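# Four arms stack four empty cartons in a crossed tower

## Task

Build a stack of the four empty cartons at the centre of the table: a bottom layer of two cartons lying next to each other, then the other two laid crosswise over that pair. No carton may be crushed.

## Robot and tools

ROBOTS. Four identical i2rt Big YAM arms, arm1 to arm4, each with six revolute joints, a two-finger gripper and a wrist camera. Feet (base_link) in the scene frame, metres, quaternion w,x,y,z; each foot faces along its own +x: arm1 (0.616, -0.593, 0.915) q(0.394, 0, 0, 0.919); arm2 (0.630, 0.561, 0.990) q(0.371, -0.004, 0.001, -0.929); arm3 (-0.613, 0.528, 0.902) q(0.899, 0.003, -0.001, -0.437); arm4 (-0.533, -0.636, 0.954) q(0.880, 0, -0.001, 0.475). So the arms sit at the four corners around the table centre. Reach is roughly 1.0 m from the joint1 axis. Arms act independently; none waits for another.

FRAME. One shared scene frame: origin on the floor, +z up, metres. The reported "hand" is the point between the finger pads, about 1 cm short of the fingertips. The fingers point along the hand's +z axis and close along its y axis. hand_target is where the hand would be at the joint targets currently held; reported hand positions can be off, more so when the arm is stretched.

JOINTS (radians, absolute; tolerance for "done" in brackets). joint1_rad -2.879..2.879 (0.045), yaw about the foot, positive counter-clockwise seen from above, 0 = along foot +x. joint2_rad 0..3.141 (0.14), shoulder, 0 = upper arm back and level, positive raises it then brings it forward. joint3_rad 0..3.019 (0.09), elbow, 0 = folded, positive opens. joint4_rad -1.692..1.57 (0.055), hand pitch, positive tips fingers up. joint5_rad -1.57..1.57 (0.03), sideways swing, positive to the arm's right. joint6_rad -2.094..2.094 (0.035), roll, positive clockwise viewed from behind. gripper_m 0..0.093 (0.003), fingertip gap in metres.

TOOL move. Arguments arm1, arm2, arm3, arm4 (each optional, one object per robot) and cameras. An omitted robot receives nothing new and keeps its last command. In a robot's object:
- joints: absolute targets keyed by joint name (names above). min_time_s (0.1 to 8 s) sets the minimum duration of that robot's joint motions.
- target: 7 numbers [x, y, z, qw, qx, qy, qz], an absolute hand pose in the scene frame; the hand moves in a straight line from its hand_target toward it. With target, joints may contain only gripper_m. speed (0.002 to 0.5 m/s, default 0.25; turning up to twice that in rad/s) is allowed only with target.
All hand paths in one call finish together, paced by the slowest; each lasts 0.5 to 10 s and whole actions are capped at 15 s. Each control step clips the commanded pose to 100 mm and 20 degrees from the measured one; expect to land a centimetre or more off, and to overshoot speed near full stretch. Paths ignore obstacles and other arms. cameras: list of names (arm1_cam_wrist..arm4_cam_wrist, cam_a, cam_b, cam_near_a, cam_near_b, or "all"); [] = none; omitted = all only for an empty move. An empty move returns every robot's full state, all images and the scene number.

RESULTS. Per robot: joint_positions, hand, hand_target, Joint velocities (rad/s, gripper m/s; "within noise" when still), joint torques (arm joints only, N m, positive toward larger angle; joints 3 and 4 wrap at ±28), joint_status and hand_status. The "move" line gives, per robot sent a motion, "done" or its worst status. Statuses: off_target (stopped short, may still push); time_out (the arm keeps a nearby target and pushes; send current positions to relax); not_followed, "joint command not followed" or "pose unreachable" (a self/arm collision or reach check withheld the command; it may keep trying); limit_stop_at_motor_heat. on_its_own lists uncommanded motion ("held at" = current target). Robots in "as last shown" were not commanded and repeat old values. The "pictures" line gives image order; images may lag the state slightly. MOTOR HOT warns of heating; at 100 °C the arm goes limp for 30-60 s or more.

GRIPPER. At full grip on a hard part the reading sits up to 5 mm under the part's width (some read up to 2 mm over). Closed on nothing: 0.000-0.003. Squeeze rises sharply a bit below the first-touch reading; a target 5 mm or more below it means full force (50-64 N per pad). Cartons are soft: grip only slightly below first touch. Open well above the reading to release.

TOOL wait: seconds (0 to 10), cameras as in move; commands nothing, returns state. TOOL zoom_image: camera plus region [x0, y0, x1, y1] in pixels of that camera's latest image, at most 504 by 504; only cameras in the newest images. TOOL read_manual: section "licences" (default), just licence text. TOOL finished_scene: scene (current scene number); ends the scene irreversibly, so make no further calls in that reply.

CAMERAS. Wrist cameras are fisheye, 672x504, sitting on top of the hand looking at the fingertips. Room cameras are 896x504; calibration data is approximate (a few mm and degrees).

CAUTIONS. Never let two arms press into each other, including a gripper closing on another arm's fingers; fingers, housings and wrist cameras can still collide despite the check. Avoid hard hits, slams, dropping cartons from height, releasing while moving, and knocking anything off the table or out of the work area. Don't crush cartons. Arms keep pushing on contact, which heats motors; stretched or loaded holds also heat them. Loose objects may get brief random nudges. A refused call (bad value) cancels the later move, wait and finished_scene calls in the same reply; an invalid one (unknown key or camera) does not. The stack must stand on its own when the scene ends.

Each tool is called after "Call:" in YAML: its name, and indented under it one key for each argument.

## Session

Call:
move:
  cameras: ["cam_b","cam_near_b","cam_near_a","cam_a"]

Call:
zoom_image:
  camera: "cam_b"
  region: [340, 170, 540, 400]

Call:
zoom_image:
  camera: "cam_near_b"
  region: [240, 240, 640, 480]

Call:
zoom_image:
  camera: "cam_near_a"
  region: [200, 240, 640, 440]

Scene clock: 0.00 s.
Joint torques (N m): no reading
Heat: arm1: hottest joint3_rad 38 °C; arm2: hottest joint1_rad 35 °C; arm3: hottest joint1_rad 35 °C; arm4: hottest joint1_rad 41 °C.
Joint velocities: within noise
arm1.joint_positions: joint1_rad=+0.328 joint2_rad=+0.613 joint3_rad=+1.402 joint4_rad=-1.249 joint5_rad=-0.191 joint6_rad=-0.064 gripper_m=+0.09396
arm1.joint_status: not commanded
arm1.hand: x=+0.3884 y=-0.5100 z=+1.4810 quat_wxyz=(-0.063, +0.838, -0.127, -0.527) (m; scene frame)
arm1.hand_target: x=+0.3910 y=-0.5114 z=+1.4928 quat_wxyz=(-0.067, +0.831, -0.124, -0.538) (m; scene frame)
arm1.hand_status: not commanded
arm2.joint_positions: joint1_rad=+0.178 joint2_rad=+0.637 joint3_rad=+1.317 joint4_rad=-1.338 joint5_rad=+0.119 joint6_rad=+0.322 gripper_m=+0.09396
arm2.joint_status: not commanded
arm2.hand: x=+0.4686 y=+0.3728 z=+1.4915 quat_wxyz=(-0.216, -0.860, -0.247, +0.391) (m; scene frame)
arm2.hand_target: x=+0.4695 y=+0.3740 z=+1.5042 quat_wxyz=(-0.224, -0.854, -0.245, +0.401) (m; scene frame)
arm2.hand_status: not commanded
arm3.joint_positions: joint1_rad=-0.182 joint2_rad=+0.526 joint3_rad=+1.317 joint4_rad=-1.483 joint5_rad=-0.105 joint6_rad=-0.195 gripper_m=+0.09396
arm3.joint_status: not commanded
arm3.hand: x=-0.5119 y=+0.3684 z=+1.3946 quat_wxyz=(-0.369, -0.371, -0.825, +0.213) (m; scene frame)
arm3.hand_target: x=-0.5129 y=+0.3703 z=+1.4072 quat_wxyz=(-0.380, -0.368, -0.819, +0.222) (m; scene frame)
arm3.hand_status: not commanded
arm4.joint_positions: joint1_rad=+0.123 joint2_rad=+0.645 joint3_rad=+1.427 joint4_rad=-1.276 joint5_rad=-0.007 joint6_rad=-0.285 gripper_m=+0.09396
arm4.joint_status: not commanded
arm4.hand: x=-0.4240 y=-0.4131 z=+1.5181 quat_wxyz=(-0.469, +0.554, -0.655, -0.210) (m; scene frame)
arm4.hand_target: x=-0.4253 y=-0.4158 z=+1.5272 quat_wxyz=(-0.477, +0.551, -0.651, -0.213) (m; scene frame)
arm4.hand_status: not commanded
pictures: cam_a, cam_b, cam_near_a, cam_near_b

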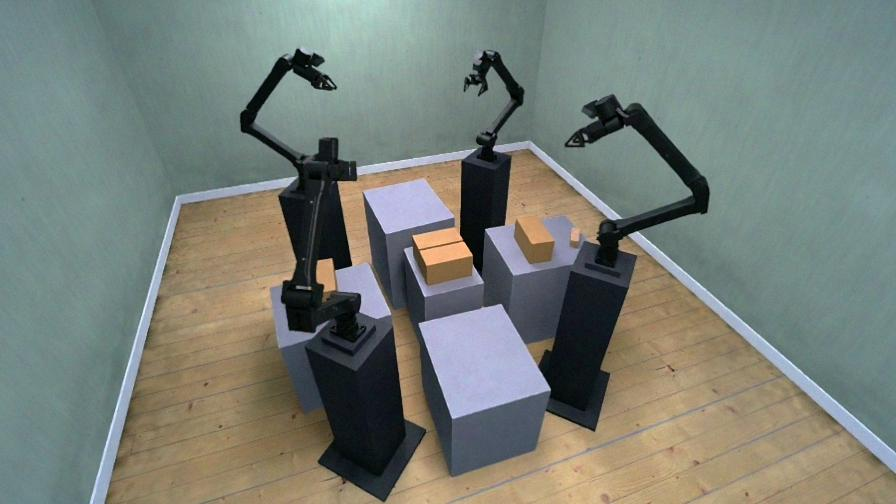

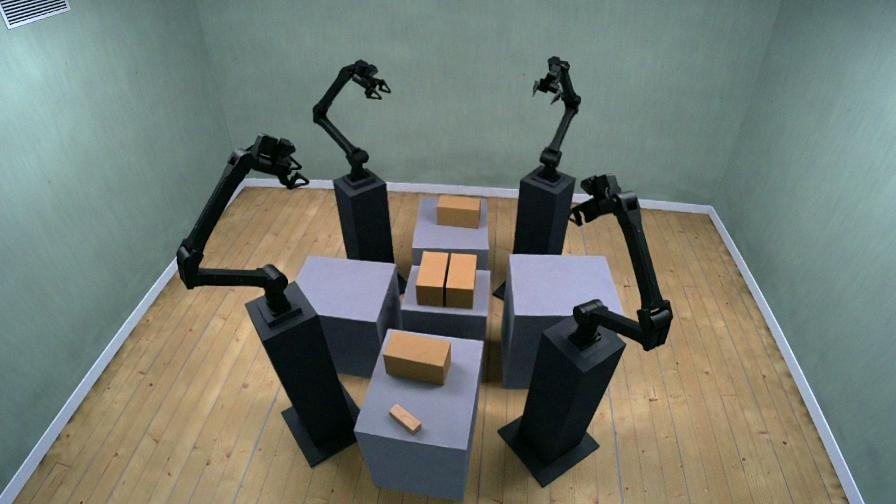

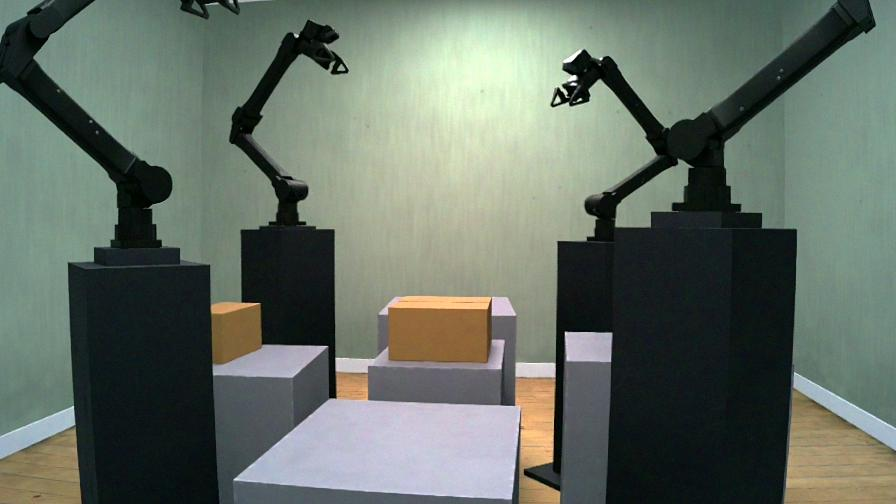

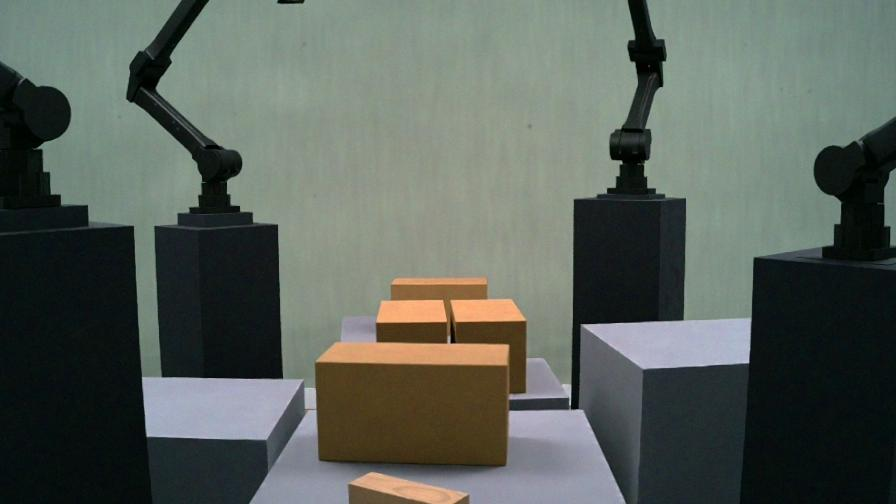

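Scaled by 2.191 from the camera's 896x504 image, which has a finer 1280x720 frame.

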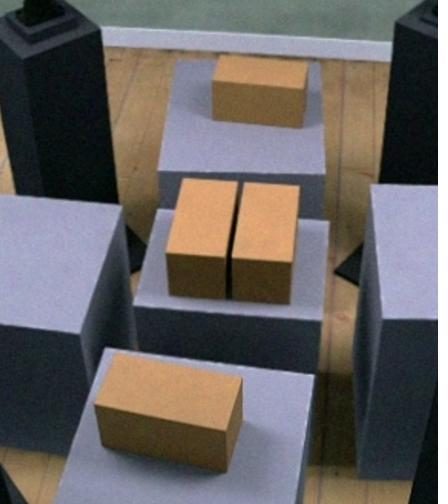

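Scaled by 1.260 from the camera's 896x504 image, which has a finer 1280x720 frame.

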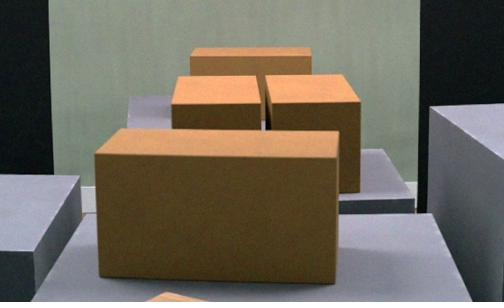

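Scaled by 1.145 from the camera's 896x504 image, which has a finer 1280x720 frame.

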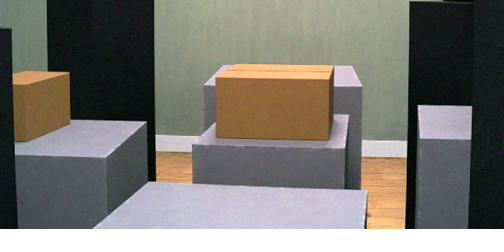

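Call:
move:
  arm1: {"target":[0.21,-0.612,0.72,0.0179,-0.9384,0.0491,0.3415],"speed":0.35,"joints":{"gripper_m":0}}
  arm2: {"target":[0.272,0.528,0.765,0.0179,-0.9384,0.0491,0.3415],"speed":0.35,"joints":{"gripper_m":0}}
  arm3: {"target":[-0.132,0.570,0.765,0.3415,0.0491,0.9384,-0.0179],"speed":0.35,"joints":{"gripper_m":0}}
  arm4: {"target":[-0.20,-0.578,0.72,0.3415,0.0491,0.9384,-0.0179],"speed":0.35,"joints":{"gripper_m":0}}
  cameras: ["arm1_cam_wrist","arm2_cam_wrist","arm3_cam_wrist","arm4_cam_wrist","cam_near_b"]

Call:
zoom_image:
  camera: "cam_near_b"
  region: [240, 240, 640, 480]

Scene clock: 7.37 s.
Joint torques (N m): arm1=[0.97 -8.29 0.01 1.99 0.22 0.09] | arm2=[0.21 -7.94 -1.89 2.62 -0.05 -0.16] | arm3=[0.91 -11.93 3.52 1.84 0.05 0.05] | arm4=[0.79 1.26 14.28 1.14 0.09 -0.25]
Heat: arm1: hottest joint3_rad 38 °C; arm2: hottest joint1_rad 35 °C; arm3: hottest joint1_rad 35 °C; arm4: hottest joint1_rad 41 °C.
move: arm1 done; arm2 done; arm3 off_target; arm4 not_followed
Joint velocities: within noise
arm1.joint_positions: joint1_rad=+0.902 joint2_rad=+2.272 joint3_rad=+0.520 joint4_rad=+0.861 joint5_rad=+0.132 joint6_rad=+0.163 gripper_m=+0.00035
arm1.joint_status: all done
arm1.hand: x=+0.2112 y=-0.6068 z=+0.7235 quat_wxyz=(-0.019, +0.939, -0.056, -0.338) (m; scene frame)
arm1.hand_target: x=+0.2101 y=-0.6120 z=+0.7201 quat_wxyz=(-0.018, +0.938, -0.049, -0.341) (m; scene frame)
arm1.hand_status: done (0.006 m and 0.9 deg from the pose sent, 0.788 m and 26.3 deg at the start; pose on its path clipped on 18 of 120 steps)
arm2.joint_positions: joint1_rad=-0.565 joint2_rad=+2.455 joint3_rad=+0.471 joint4_rad=+1.072 joint5_rad=+0.188 joint6_rad=+0.233 gripper_m=+0.00035
arm2.joint_status: all done
arm2.hand: x=+0.2738 y=+0.5248 z=+0.7674 quat_wxyz=(+0.018, -0.940, +0.049, +0.337) (m; scene frame)
arm2.hand_target: x=+0.2722 y=+0.5280 z=+0.7651 quat_wxyz=(+0.018, -0.939, +0.049, +0.341) (m; scene frame)
arm2.hand_status: done (0.004 m and 0.5 deg from the pose sent, 0.768 m and 44.8 deg at the start; pose on its path clipped on 32 of 120 steps)
arm3.joint_positions: joint1_rad=+1.042 joint2_rad=+2.063 joint3_rad=+0.651 joint4_rad=+0.497 joint5_rad=+0.166 joint6_rad=+0.198 gripper_m=+0.00059
arm3.joint_status: all done
arm3.hand: x=-0.1425 y=+0.5641 z=+0.7635 quat_wxyz=(-0.331, -0.056, -0.942, +0.022) (m; scene frame)
arm3.hand_target: x=-0.1324 y=+0.5700 z=+0.7651 quat_wxyz=(-0.341, -0.049, -0.939, +0.018) (m; scene frame)
arm3.hand_status: off_target (0.012 m and 1.6 deg from the pose sent, 0.762 m and 45.5 deg at the start; pose on its path clipped on 12 of 120 steps)
arm4.joint_positions: joint1_rad=-0.452 joint2_rad=+0.323 joint3_rad=+0.077 joint4_rad=-0.501 joint5_rad=+0.136 joint6_rad=+0.055 gripper_m=+0.00019
arm4.joint_status: all done
arm4.on_its_own: joint1_rad is held at -0.442, not at its first target +0.123; joint2_rad is held at +0.313, not at its first target +0.644; joint3_rad is held at +0.111, not at its first target +1.444; joint4_rad is held at -0.510, not at its first target -1.274; joint5_rad is held at +0.133, not at its first target -0.007; joint6_rad is held at +0.047, not at its first target -0.285
arm4.hand: x=-0.3180 y=-0.5363 z=+1.0088 quat_wxyz=(-0.401, +0.192, -0.894, -0.058) (m; scene frame)
arm4.hand_target: x=-0.3128 y=-0.5298 z=+1.0281 quat_wxyz=(-0.416, +0.198, -0.885, -0.064) (m; scene frame)
arm4.hand_status: not_followed (0.315 m and 30.3 deg from the pose sent, 0.845 m and 83.8 deg at the start; pose on its path clipped on 53 of 109 steps; a joint's target at an end of its range on 54 of 109 steps)
pictures: arm1_cam_wrist, arm2_cam_wrist, arm3_cam_wrist, arm4_cam_wrist, cam_near_b
pose unreachable (arm4 arm): on one or more control steps of this call this arm could not follow its commanded pose, so it was not sent that pose on those steps. On the call's last step it was still not sent that pose. It may still have moved: this result reports where it is.
cause: moving toward the commanded pose would bring two parts of the arm too close to each other (its shoulder (the part past joint 1) and its forearm (the part past joint 3), 40 mm apart when it was first held).
camera_calibration:
arm1_cam_wrist: T_world_to_cam=[[0.105023, 0.994468, 0.00180435, 0.579547], [0.991623, -0.104585, -0.0757993, -0.214611], [-0.0751913, 0.0097499, -0.997121, 0.8677], [0, 0, 0, 1]] pos_world=[0.217191, -0.607246, 0.84789]
arm2_cam_wrist: T_world_to_cam=[[0.101344, 0.994851, -0.00102664, -0.548472], [0.991882, -0.101121, -0.0771043, -0.154314], [-0.0768111, 0.00679577, -0.997023, 0.907817], [0, 0, 0, 1]] pos_world=[0.278376, 0.523874, 0.892653]
arm3_cam_wrist: T_world_to_cam=[[-0.11574, -0.993255, 0.00702053, 0.53803], [-0.990993, 0.114991, -0.0686358, -0.14932], [0.0673655, -0.0149012, -0.997617, 0.902562], [0, 0, 0, 1]] pos_world=[-0.146505, 0.565021, 0.886385]
arm4_cam_wrist: T_world_to_cam=[[0.39866, -0.915372, 0.0562527, -0.423859], [-0.891108, -0.401131, -0.212182, -0.280848], [0.21679, 0.034461, -0.97561, 1.19434], [0, 0, 0, 1]] pos_world=[-0.340211, -0.541804, 1.12946]

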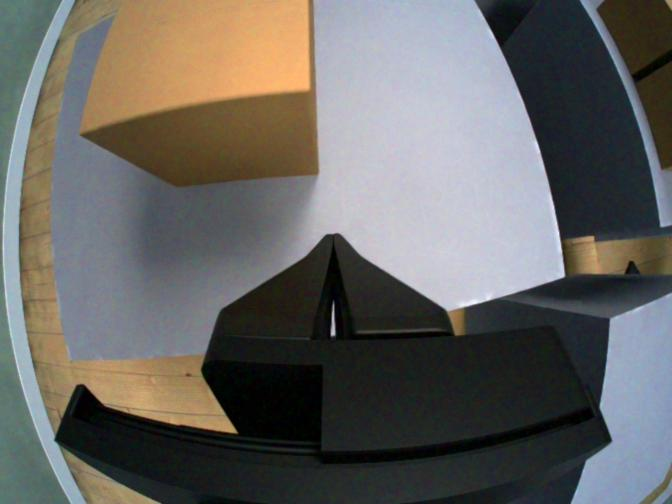

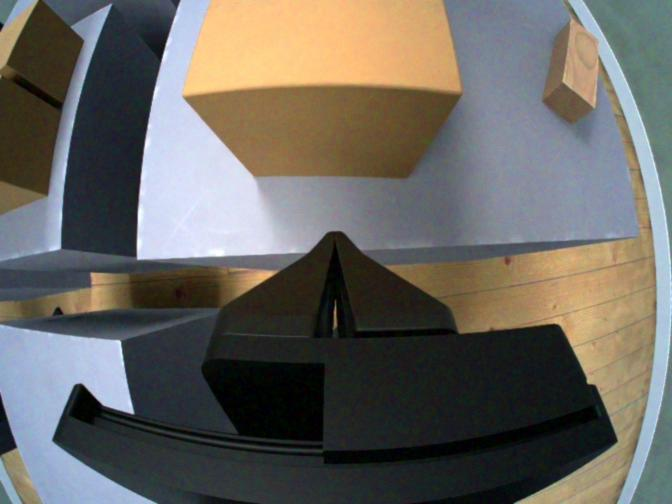

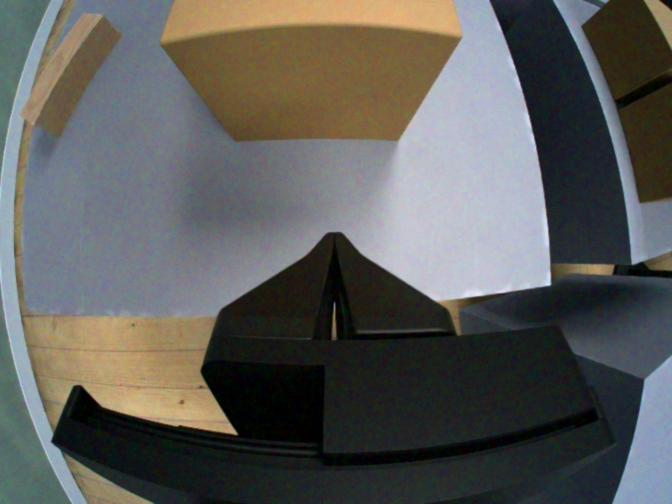

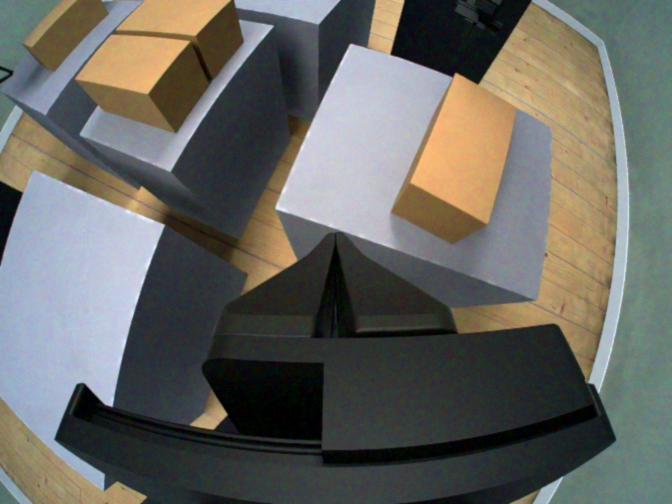

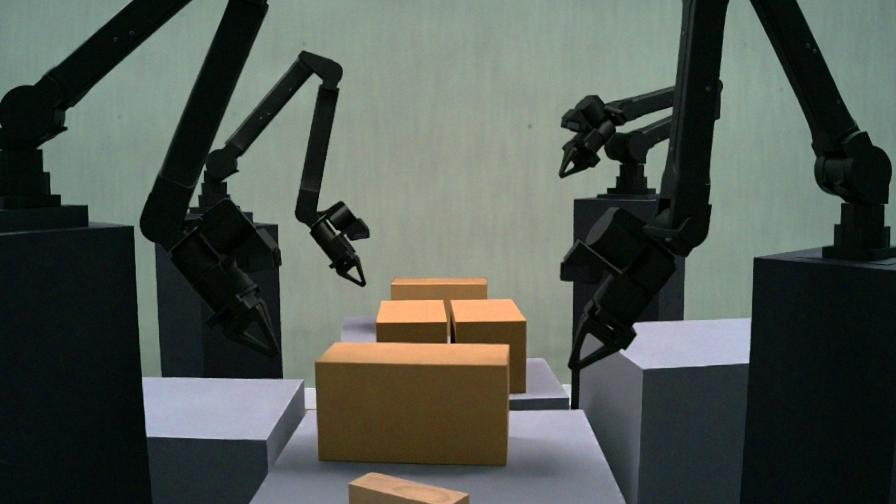

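Scaled by 1.260 from the camera's 896x504 image, which has a finer 1280x720 frame.

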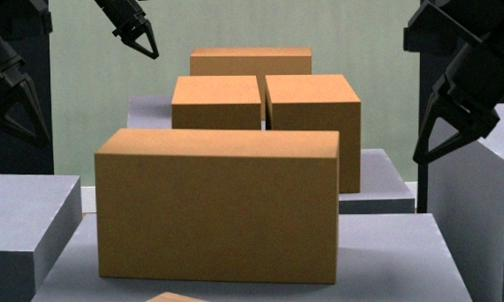

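Call:
move:
  arm1: {"target":[0.20,-0.685,0.71,0.0179,-0.9384,0.0491,0.3415],"speed":0.1}
  arm2: {"target":[0.122,0.542,0.768,0.0179,-0.9384,0.0491,0.3415],"speed":0.1}
  arm3: {"target":[0.025,0.560,0.768,0.3415,0.0491,0.9384,-0.0179],"speed":0.1}
  arm4: {"joints":{"joint1_rad":-0.6,"joint2_rad":1.6,"joint3_rad":0.5,"joint4_rad":0.2,"joint5_rad":0.1,"joint6_rad":0.1},"min_time_s":2}
  cameras: ["cam_near_b","arm1_cam_wrist"]

Call:
zoom_image:
  camera: "cam_near_b"
  region: [240, 240, 640, 480]

Scene clock: 15.47 s.
Joint torques (N m): arm1=[1.03 -8.88 0.43 0.87 0.3 0.16] | arm2=[-1.03 -14.45 7.73 2.36 0.28 -0.12] | arm3=[-1.96 -16.38 11.67 2.32 0.34 0.04] | arm4=[-0.97 -7.88 8.99 1.7 0.09 -0.08]
Heat: arm1: hottest joint3_rad 38 °C; arm2: hottest joint1_rad 35 °C; arm3: hottest joint1_rad 35 °C; arm4: hottest joint1_rad 41 °C.
move: arm1 off_target; arm2 off_target; arm3 off_target; arm4 done
Joint velocities: within noise
arm1.joint_positions: joint1_rad=+1.126 joint2_rad=+2.286 joint3_rad=+0.598 joint4_rad=+0.790 joint5_rad=+0.271 joint6_rad=+0.334 gripper_m=+0.00035
arm1.joint_status: not commanded
arm1.hand: x=+0.1949 y=-0.6811 z=+0.7186 quat_wxyz=(-0.016, +0.935, -0.053, -0.351) (m; scene frame)
arm1.hand_target: x=+0.2002 y=-0.6849 z=+0.7103 quat_wxyz=(-0.018, +0.938, -0.049, -0.342) (m; scene frame)
arm1.hand_status: off_target (0.011 m and 1.2 deg from the pose sent, 0.080 m and 0.9 deg at the start)
arm2.joint_positions: joint1_rad=-0.655 joint2_rad=+2.398 joint3_rad=+0.719 joint4_rad=+0.636 joint5_rad=+0.116 joint6_rad=+0.150 gripper_m=+0.00035
arm2.joint_status: not commanded
arm2.hand: x=+0.1987 y=+0.5371 z=+0.7372 quat_wxyz=(+0.022, -0.962, +0.037, +0.269) (m; scene frame)
arm2.hand_target: x=+0.1272 y=+0.5429 z=+0.7737 quat_wxyz=(+0.019, -0.938, +0.049, +0.341) (m; scene frame)
arm2.hand_status: off_target (0.083 m and 8.9 deg from the pose sent, 0.153 m and 0.5 deg at the start)
arm3.joint_positions: joint1_rad=+1.016 joint2_rad=+2.191 joint3_rad=+0.982 joint4_rad=+0.171 joint5_rad=+0.122 joint6_rad=+0.149 gripper_m=+0.00059
arm3.joint_status: not commanded
arm3.hand: x=-0.0563 y=+0.5690 z=+0.7328 quat_wxyz=(-0.269, -0.035, -0.962, +0.022) (m; scene frame)
arm3.hand_target: x=+0.0161 y=+0.5584 z=+0.7763 quat_wxyz=(-0.342, -0.049, -0.938, +0.019) (m; scene frame)
arm3.hand_status: off_target (0.089 m and 8.9 deg from the pose sent, 0.167 m and 1.6 deg at the start)
arm4.joint_positions: joint1_rad=-0.584 joint2_rad=+1.584 joint3_rad=+0.463 joint4_rad=+0.188 joint5_rad=+0.103 joint6_rad=+0.091 gripper_m=+0.00019
arm4.joint_status: all done
arm4.hand: x=-0.1506 y=-0.4919 z=+0.9200 quat_wxyz=(-0.316, +0.133, -0.939, -0.031) (m; scene frame)
arm4.hand_target: x=-0.1305 y=-0.4900 z=+0.9271 quat_wxyz=(-0.331, +0.120, -0.935, -0.035) (m; scene frame)
arm4.hand_status: not commanded
pictures: arm1_cam_wrist, cam_near_b
camera_calibration:
arm1_cam_wrist: T_world_to_cam=[[0.0980983, 0.995172, -0.00305782, 0.660477], [0.989836, -0.0978893, -0.103165, -0.182028], [-0.102966, 0.0070936, -0.99466, 0.864118], [0, 0, 0, 1]] pos_world=[0.204361, -0.681237, 0.842743]

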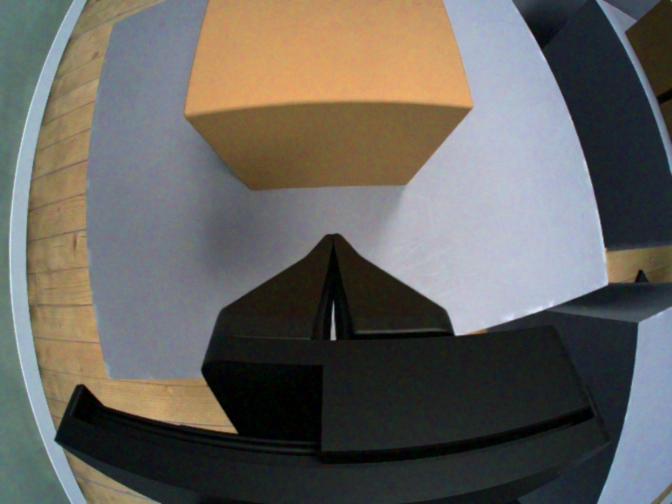

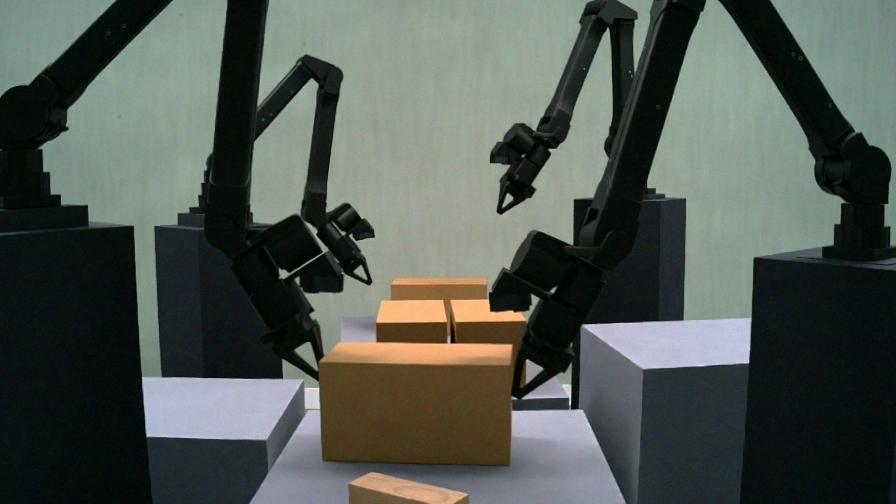

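Scaled by 1.260 from the camera's 896x504 image, which has a finer 1280x720 frame.

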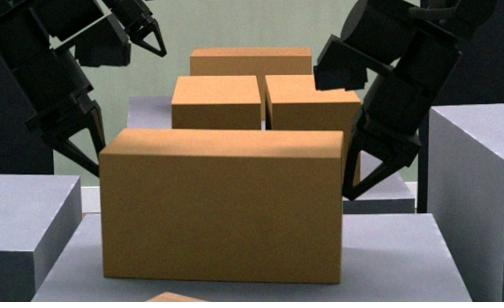

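Call:
move:
  arm1: {"target":[0.20,-0.692,0.705,0.0179,-0.9384,0.0491,0.3415],"speed":0.12}
  arm2: {"target":[0.122,0.542,0.95,0.0179,-0.9384,0.0491,0.3415],"speed":0.12}
  arm3: {"target":[0.025,0.560,0.975,0.3415,0.0491,0.9384,-0.0179],"speed":0.12}
  arm4: {"target":[-0.20,-0.66,0.71,0.3415,0.0491,0.9384,-0.0179],"speed":0.12}
  cameras: ["cam_near_b","cam_near_a","arm4_cam_wrist"]

Call:
zoom_image:
  camera: "cam_near_b"
  region: [240, 160, 640, 440]

Scene clock: 21.23 s.
Joint torques (N m): arm1=[1.2 -9 0.39 0.8 0.31 0.16] | arm2=[-1.2 -12.81 10.26 3.29 0.24 -0.1] | arm3=[-0.85 -17.9 13.23 2.52 0.53 0.14] | arm4=[-0.26 -7.41 -4.22 1.78 0.06 -0.25]
Heat: arm1: hottest joint1_rad 37 °C; arm2: hottest joint2_rad 36 °C; arm3: hottest joint3_rad 37 °C; arm4: hottest joint1_rad 41 °C.
move: arm1 off_target; arm2 off_target; arm3 off_target; arm4 off_target
Joint velocities: within noise
arm1.joint_positions: joint1_rad=+1.145 joint2_rad=+2.302 joint3_rad=+0.611 joint4_rad=+0.790 joint5_rad=+0.284 joint6_rad=+0.351 gripper_m=+0.00035
arm1.joint_status: not commanded
arm1.hand: x=+0.1942 y=-0.6874 z=+0.7139 quat_wxyz=(-0.016, +0.935, -0.054, -0.351) (m; scene frame)
arm1.hand_target: x=+0.2002 y=-0.6918 z=+0.7052 quat_wxyz=(-0.018, +0.938, -0.049, -0.341) (m; scene frame)
arm1.hand_status: off_target (0.012 m and 1.4 deg from the pose sent, 0.018 m and 1.3 deg at the start)
arm2.joint_positions: joint1_rad=-0.664 joint2_rad=+1.829 joint3_rad=+0.641 joint4_rad=+0.155 joint5_rad=+0.116 joint6_rad=+0.149 gripper_m=+0.00035
arm2.joint_status: not commanded
arm2.hand: x=+0.1759 y=+0.5388 z=+0.9066 quat_wxyz=(+0.023, -0.961, +0.042, +0.273) (m; scene frame)
arm2.hand_target: x=+0.1260 y=+0.5425 z=+0.9524 quat_wxyz=(+0.019, -0.938, +0.049, +0.342) (m; scene frame)
arm2.hand_status: off_target (0.069 m and 8.3 deg from the pose sent, 0.226 m and 8.9 deg at the start)
arm3.joint_positions: joint1_rad=+1.010 joint2_rad=+1.798 joint3_rad=+0.929 joint4_rad=-0.206 joint5_rad=+0.122 joint6_rad=+0.148 gripper_m=+0.00059
arm3.joint_status: not commanded
arm3.hand: x=-0.0765 y=+0.5628 z=+0.8792 quat_wxyz=(-0.252, -0.036, -0.967, +0.026) (m; scene frame)
arm3.hand_target: x=-0.0139 y=+0.5598 z=+0.9531 quat_wxyz=(-0.342, -0.049, -0.938, +0.018) (m; scene frame)
arm3.hand_status: off_target (0.140 m and 10.9 deg from the pose sent, 0.256 m and 8.9 deg at the start; pose on its path clipped on 93 of 101 steps)
arm4.joint_positions: joint1_rad=-1.038 joint2_rad=+2.547 joint3_rad=+0.465 joint4_rad=+1.256 joint5_rad=+0.038 joint6_rad=+0.048 gripper_m=+0.00019
arm4.joint_status: not commanded
arm4.hand: x=-0.1785 y=-0.6597 z=+0.7248 quat_wxyz=(-0.364, -0.052, -0.930, +0.016) (m; scene frame)
arm4.hand_target: x=-0.2001 y=-0.6598 z=+0.7112 quat_wxyz=(-0.341, -0.049, -0.939, +0.018) (m; scene frame)
arm4.hand_status: off_target (0.026 m and 2.8 deg from the pose sent, 0.274 m and 21.8 deg at the start)
pictures: arm4_cam_wrist, cam_near_a, cam_near_b
camera_calibration:
arm4_cam_wrist: T_world_to_cam=[[-0.0978392, -0.9952, -0.00231605, -0.675256], [-0.987027, 0.0973329, -0.12769, -0.015816], [0.127302, -0.010207, -0.991811, 0.857556], [0, 0, 0, 1]] pos_world=[-0.190846, -0.661722, 0.84695]

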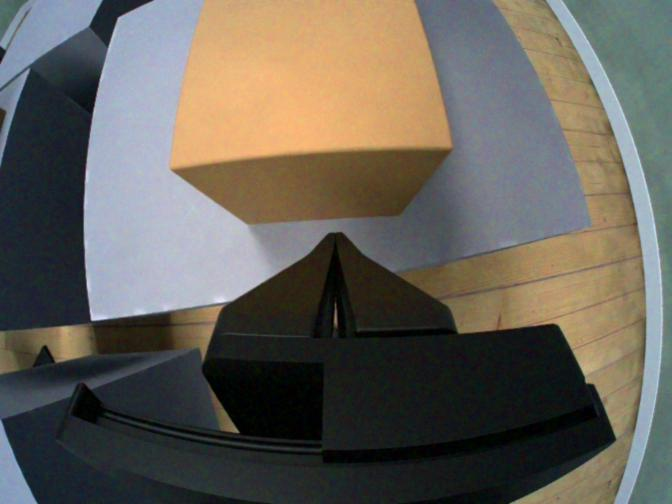

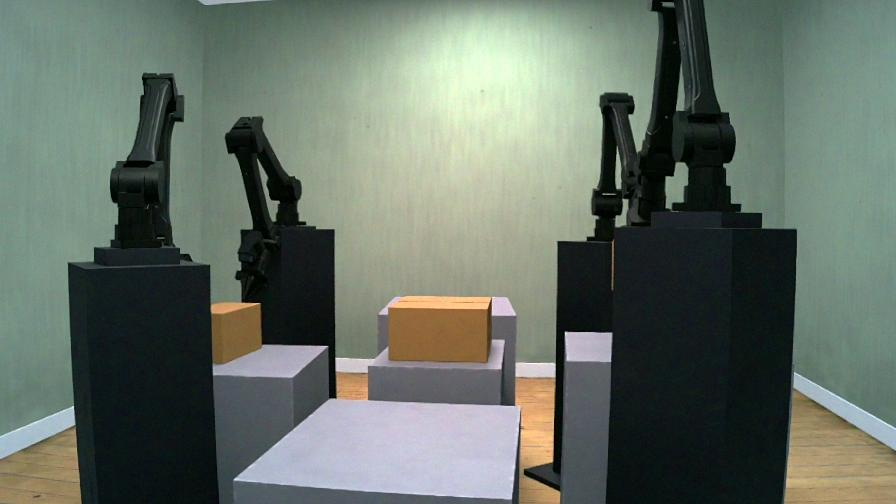

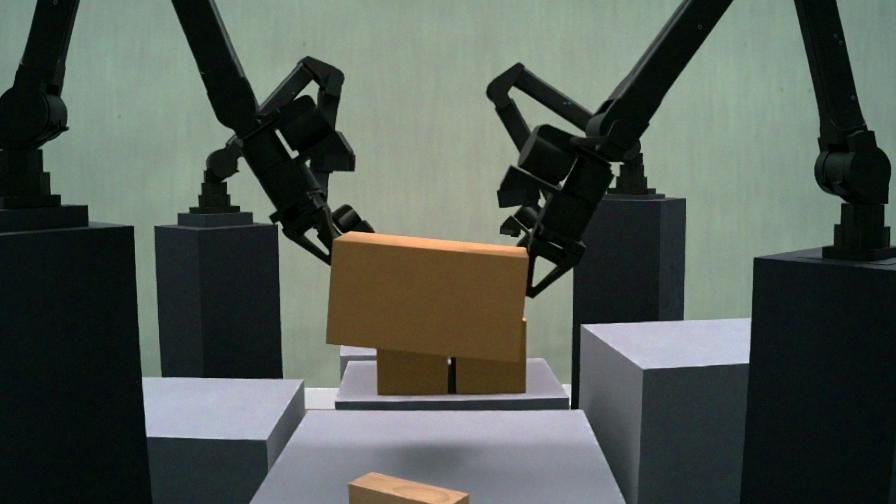

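Scaled by 1.260 from the camera's 896x504 image, which has a finer 1280x720 frame.

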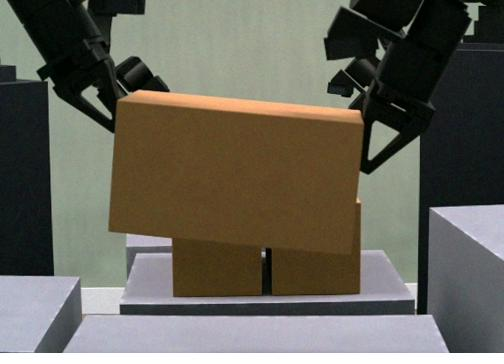

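Call:
move:
  arm1: {"target":[0.046,-0.682,0.717,0.0179,-0.9384,0.0491,0.3415],"speed":0.12}
  arm2: {"target":[0.088,0.279,0.965,0.009,-0.9394,0.0246,0.3419],"speed":0.12}
  arm3: {"target":[-0.028,0.287,0.995,0.3419,0.0246,0.9394,-0.009],"speed":0.12}
  arm4: {"target":[-0.048,-0.659,0.717,0.3415,0.0491,0.9384,-0.0179],"speed":0.12}
  cameras: ["cam_near_b","cam_near_a","arm4_cam_wrist","arm1_cam_wrist"]

Call:
zoom_image:
  camera: "cam_near_b"
  region: [240, 160, 640, 440]

Scene clock: 26.57 s.
Joint torques (N m): arm1=[-3.96 -13.51 9.25 2.33 0.54 0.04] | arm2=[-1.32 -12.51 14.28 2.44 1.35 0.13] | arm3=[0.62 -14.68 15.88 2.56 -1.01 0.04] | arm4=[1.44 -16.38 7.45 2.21 0.18 -0.09]
Heat: arm1: hottest joint1_rad 37 °C; arm2: hottest joint2_rad 36 °C; arm3: hottest joint3_rad 40 °C; arm4: hottest joint1_rad 41 °C.
move: arm1 off_target; arm2 off_target; arm3 off_target; arm4 off_target
Joint velocities: within noise
arm1.joint_positions: joint1_rad=+1.070 joint2_rad=+2.302 joint3_rad=+0.849 joint4_rad=+0.388 joint5_rad=+0.197 joint6_rad=+0.255 gripper_m=+0.00035
arm1.joint_status: not commanded
arm1.hand: x=+0.1346 y=-0.6851 z=+0.6887 quat_wxyz=(-0.029, +0.964, -0.022, -0.265) (m; scene frame)
arm1.hand_target: x=+0.0542 y=-0.6789 z=+0.7262 quat_wxyz=(-0.020, +0.938, -0.049, -0.342) (m; scene frame)
arm1.hand_status: off_target (0.093 m and 9.8 deg from the pose sent, 0.148 m and 1.4 deg at the start)
arm2.joint_positions: joint1_rad=-0.138 joint2_rad=+1.938 joint3_rad=+0.998 joint4_rad=-0.148 joint5_rad=+0.368 joint6_rad=+0.514 gripper_m=+0.00035
arm2.joint_status: not commanded
arm2.hand: x=+0.1403 y=+0.2886 z=+0.9363 quat_wxyz=(+0.023, -0.954, -0.007, +0.298) (m; scene frame)
arm2.hand_target: x=+0.0923 y=+0.2818 z=+0.9682 quat_wxyz=(+0.009, -0.939, +0.025, +0.342) (m; scene frame)
arm2.hand_status: off_target (0.060 m and 6.7 deg from the pose sent, 0.280 m and 8.6 deg at the start)
arm3.joint_positions: joint1_rad=+0.440 joint2_rad=+1.727 joint3_rad=+0.985 joint4_rad=-0.356 joint5_rad=-0.235 joint6_rad=-0.315 gripper_m=+0.00059
arm3.joint_status: not commanded
arm3.hand: x=-0.1126 y=+0.3213 z=+0.9219 quat_wxyz=(-0.260, -0.046, -0.964, -0.019) (m; scene frame)
arm3.hand_target: x=-0.0517 y=+0.2969 z=+0.9908 quat_wxyz=(-0.342, -0.024, -0.939, +0.009) (m; scene frame)
arm3.hand_status: off_target (0.117 m and 10.6 deg from the pose sent, 0.303 m and 11.0 deg at the start; pose on its path clipped on 58 of 100 steps)
arm4.joint_positions: joint1_rad=-1.036 joint2_rad=+2.422 joint3_rad=+0.656 joint4_rad=+0.726 joint5_rad=+0.048 joint6_rad=+0.050 gripper_m=+0.00019
arm4.joint_status: not commanded
arm4.hand: x=-0.1303 y=-0.6628 z=+0.6944 quat_wxyz=(-0.263, -0.052, -0.963, +0.022) (m; scene frame)
arm4.hand_target: x=-0.0535 y=-0.6581 z=+0.7246 quat_wxyz=(-0.342, -0.049, -0.938, +0.017) (m; scene frame)
arm4.hand_status: off_target (0.085 m and 9.5 deg from the pose sent, 0.131 m and 2.8 deg at the start)
pictures: arm1_cam_wrist, arm4_cam_wrist, cam_near_a, cam_near_b
camera_calibration:
arm1_cam_wrist: T_world_to_cam=[[0.045183, 0.997949, 0.045339, 0.645882], [0.99587, -0.0485738, 0.0767076, -0.216671], [0.0787526, 0.0416858, -0.996022, 0.828419], [0, 0, 0, 1]] pos_world=[0.121353, -0.689615, 0.81246]
arm4_cam_wrist: T_world_to_cam=[[-0.101493, -0.994695, 0.0167712, -0.687199], [-0.99112, 0.102556, 0.0846336, -0.116348], [-0.0859046, -0.00803253, -0.996271, 0.798047], [0, 0, 0, 1]] pos_world=[-0.116505, -0.665211, 0.816444]

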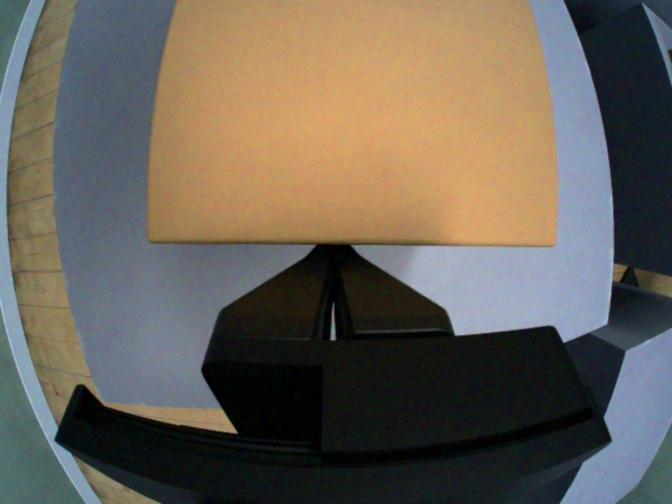

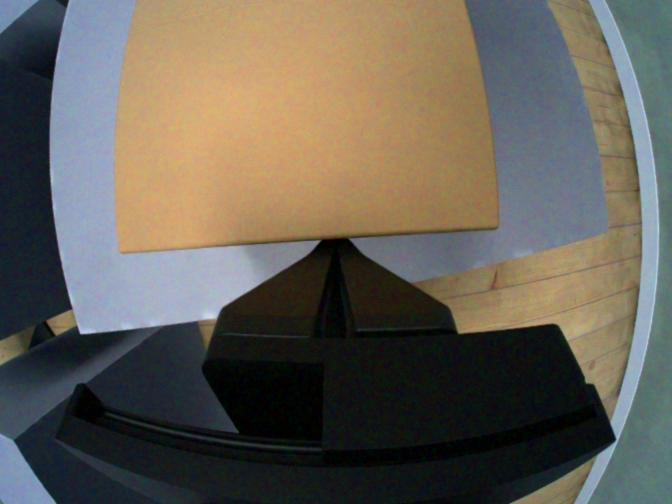

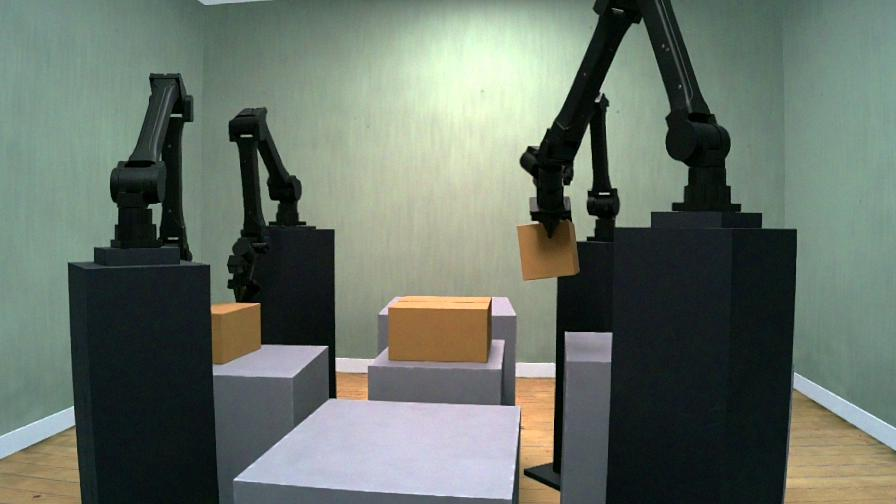

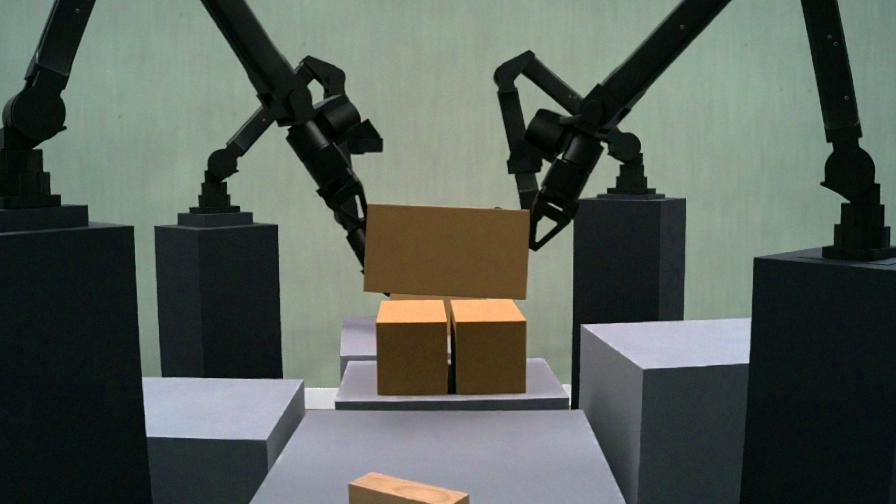

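Scaled by 1.260 from the camera's 896x504 image, which has a finer 1280x720 frame.

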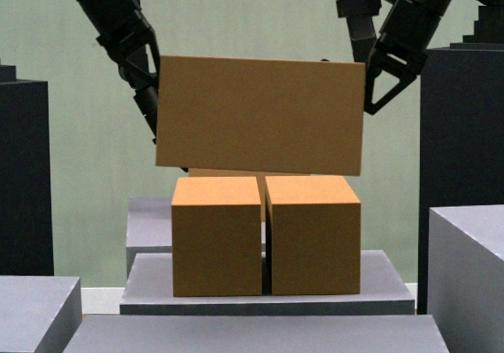

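Call:
move:
  arm1: {"target":[0.050,-0.66,0.945,0.0179,-0.9384,0.0491,0.3415],"speed":0.12}
  arm2: {"target":[0.066,0.052,0.95,0,-0.9397,0,0.342],"speed":0.12}
  arm3: {"target":[-0.055,0.048,0.95,0.342,0,0.9397,0],"speed":0.12}
  arm4: {"target":[-0.048,-0.64,0.925,0.3415,0.0491,0.9384,-0.0179],"speed":0.12}
  cameras: ["cam_near_b","cam_near_a","cam_b"]

Call:
zoom_image:
  camera: "cam_near_b"
  region: [240, 160, 640, 440]

Call:
zoom_image:
  camera: "cam_near_a"
  region: [300, 200, 600, 400]

Scene clock: 32.30 s.
Joint torques (N m): arm1=[-2.84 -14.21 10.56 2.97 0.42 0.04] | arm2=[-4.54 -17.49 15.69 1.73 1.7 0.11] | arm3=[3.37 -20.42 15.19 1.84 -1.89 -0.04] | arm4=[1.26 -13.92 11.38 3.17 0.24 -0.09]
Heat: arm1: hottest joint3_rad 39 °C; arm2: hottest joint2_rad 36 °C; arm3: hottest joint3_rad 43 °C; arm4: hottest joint1_rad 41 °C.
move: arm1 off_target; arm2 off_target; arm3 off_target; arm4 off_target
Joint velocities: within noise
arm1.joint_positions: joint1_rad=+1.026 joint2_rad=+1.755 joint3_rad=+0.724 joint4_rad=-0.068 joint5_rad=+0.181 joint6_rad=+0.229 gripper_m=+0.00035
arm1.joint_status: not commanded
arm1.hand: x=+0.1542 y=-0.6615 z=+0.8594 quat_wxyz=(-0.034, +0.968, -0.028, -0.246) (m; scene frame)
arm1.hand_target: x=+0.0860 y=-0.6583 z=+0.9281 quat_wxyz=(-0.020, +0.938, -0.049, -0.342) (m; scene frame)
arm1.hand_status: off_target (0.135 m and 11.8 deg from the pose sent, 0.271 m and 9.8 deg at the start; pose on its path clipped on 93 of 99 steps)
arm2.joint_positions: joint1_rad=+0.150 joint2_rad=+2.273 joint3_rad=+1.614 joint4_rad=-0.486 joint5_rad=+0.466 joint6_rad=+0.706 gripper_m=+0.00035
arm2.joint_status: not commanded
arm2.hand: x=+0.1281 y=+0.0453 z=+0.9277 quat_wxyz=(+0.007, -0.950, -0.048, +0.309) (m; scene frame)
arm2.hand_target: x=+0.0704 y=+0.0574 z=+0.9523 quat_wxyz=(+0.000, -0.939, +0.000, +0.343) (m; scene frame)
arm2.hand_status: off_target (0.066 m and 6.8 deg from the pose sent, 0.248 m and 6.0 deg at the start)
arm3.joint_positions: joint1_rad=+0.046 joint2_rad=+2.106 joint3_rad=+1.498 joint4_rad=-0.601 joint5_rad=-0.453 joint6_rad=-0.677 gripper_m=+0.00059
arm3.joint_status: not commanded
arm3.hand: x=-0.1192 y=+0.0710 z=+0.8892 quat_wxyz=(-0.281, -0.047, -0.958, -0.039) (m; scene frame)
arm3.hand_target: x=-0.0624 y=+0.0562 z=+0.9543 quat_wxyz=(-0.342, +0.001, -0.940, -0.001) (m; scene frame)
arm3.hand_status: off_target (0.091 m and 10.1 deg from the pose sent, 0.281 m and 11.3 deg at the start; pose on its path clipped on 39 of 99 steps)
arm4.joint_positions: joint1_rad=-0.982 joint2_rad=+1.730 joint3_rad=+0.555 joint4_rad=+0.127 joint5_rad=+0.080 joint6_rad=+0.090 gripper_m=+0.00019
arm4.joint_status: not commanded
arm4.hand: x=-0.1127 y=-0.6469 z=+0.8807 quat_wxyz=(-0.260, -0.049, -0.964, +0.025) (m; scene frame)
arm4.hand_target: x=-0.0538 y=-0.6398 z=+0.9290 quat_wxyz=(-0.341, -0.049, -0.939, +0.017) (m; scene frame)
arm4.hand_status: off_target (0.079 m and 9.8 deg from the pose sent, 0.246 m and 9.5 deg at the start)
pictures: cam_b, cam_near_a, cam_near_b

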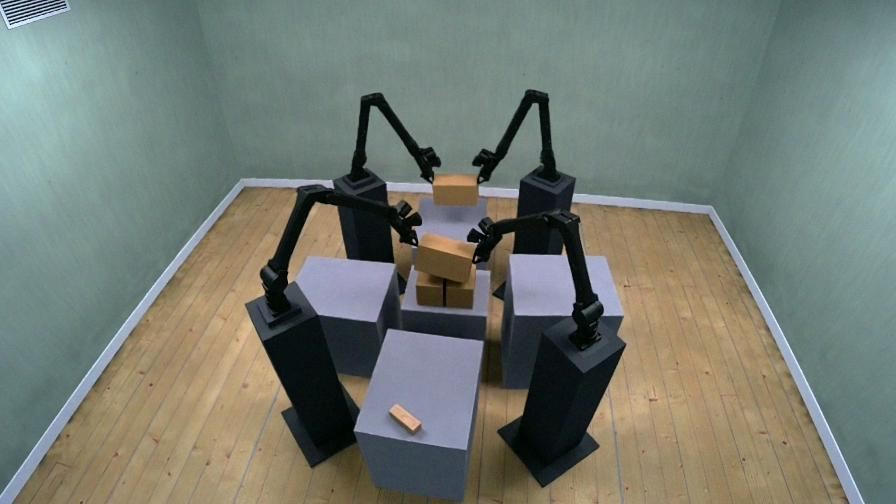

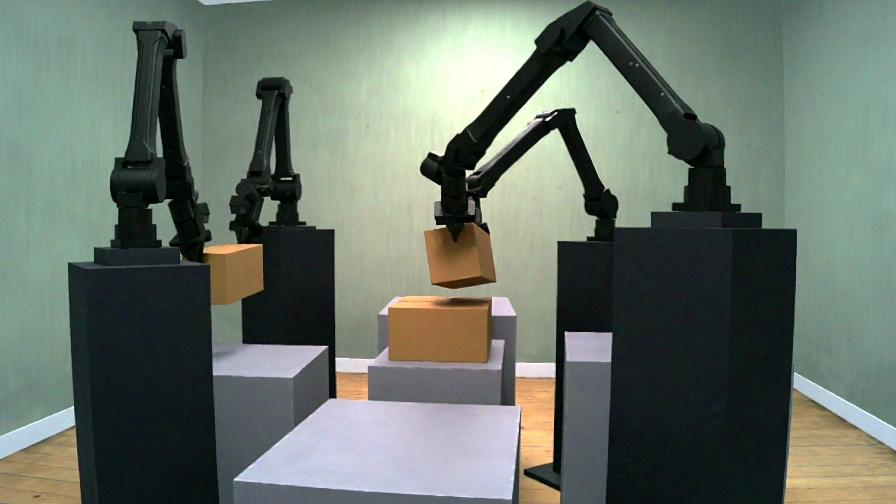

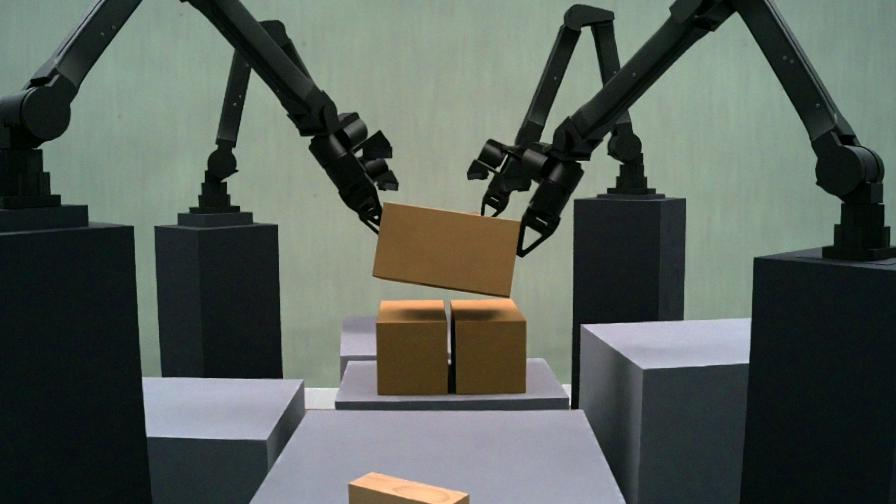

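Scaled by 1.260 from the camera's 896x504 image, which has a finer 1280x720 frame.

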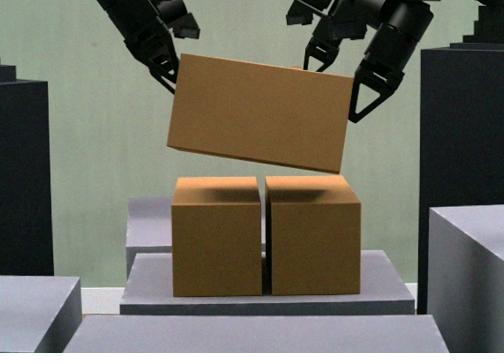

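Scaled by 1.680 from the camera's 896x504 image, which has a finer 1280x720 frame.

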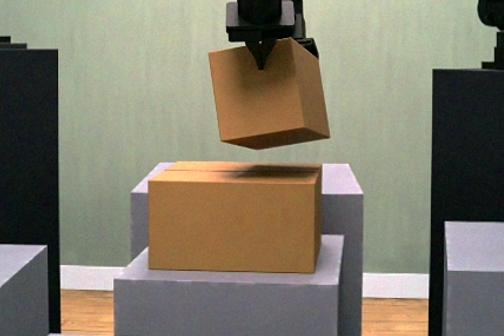

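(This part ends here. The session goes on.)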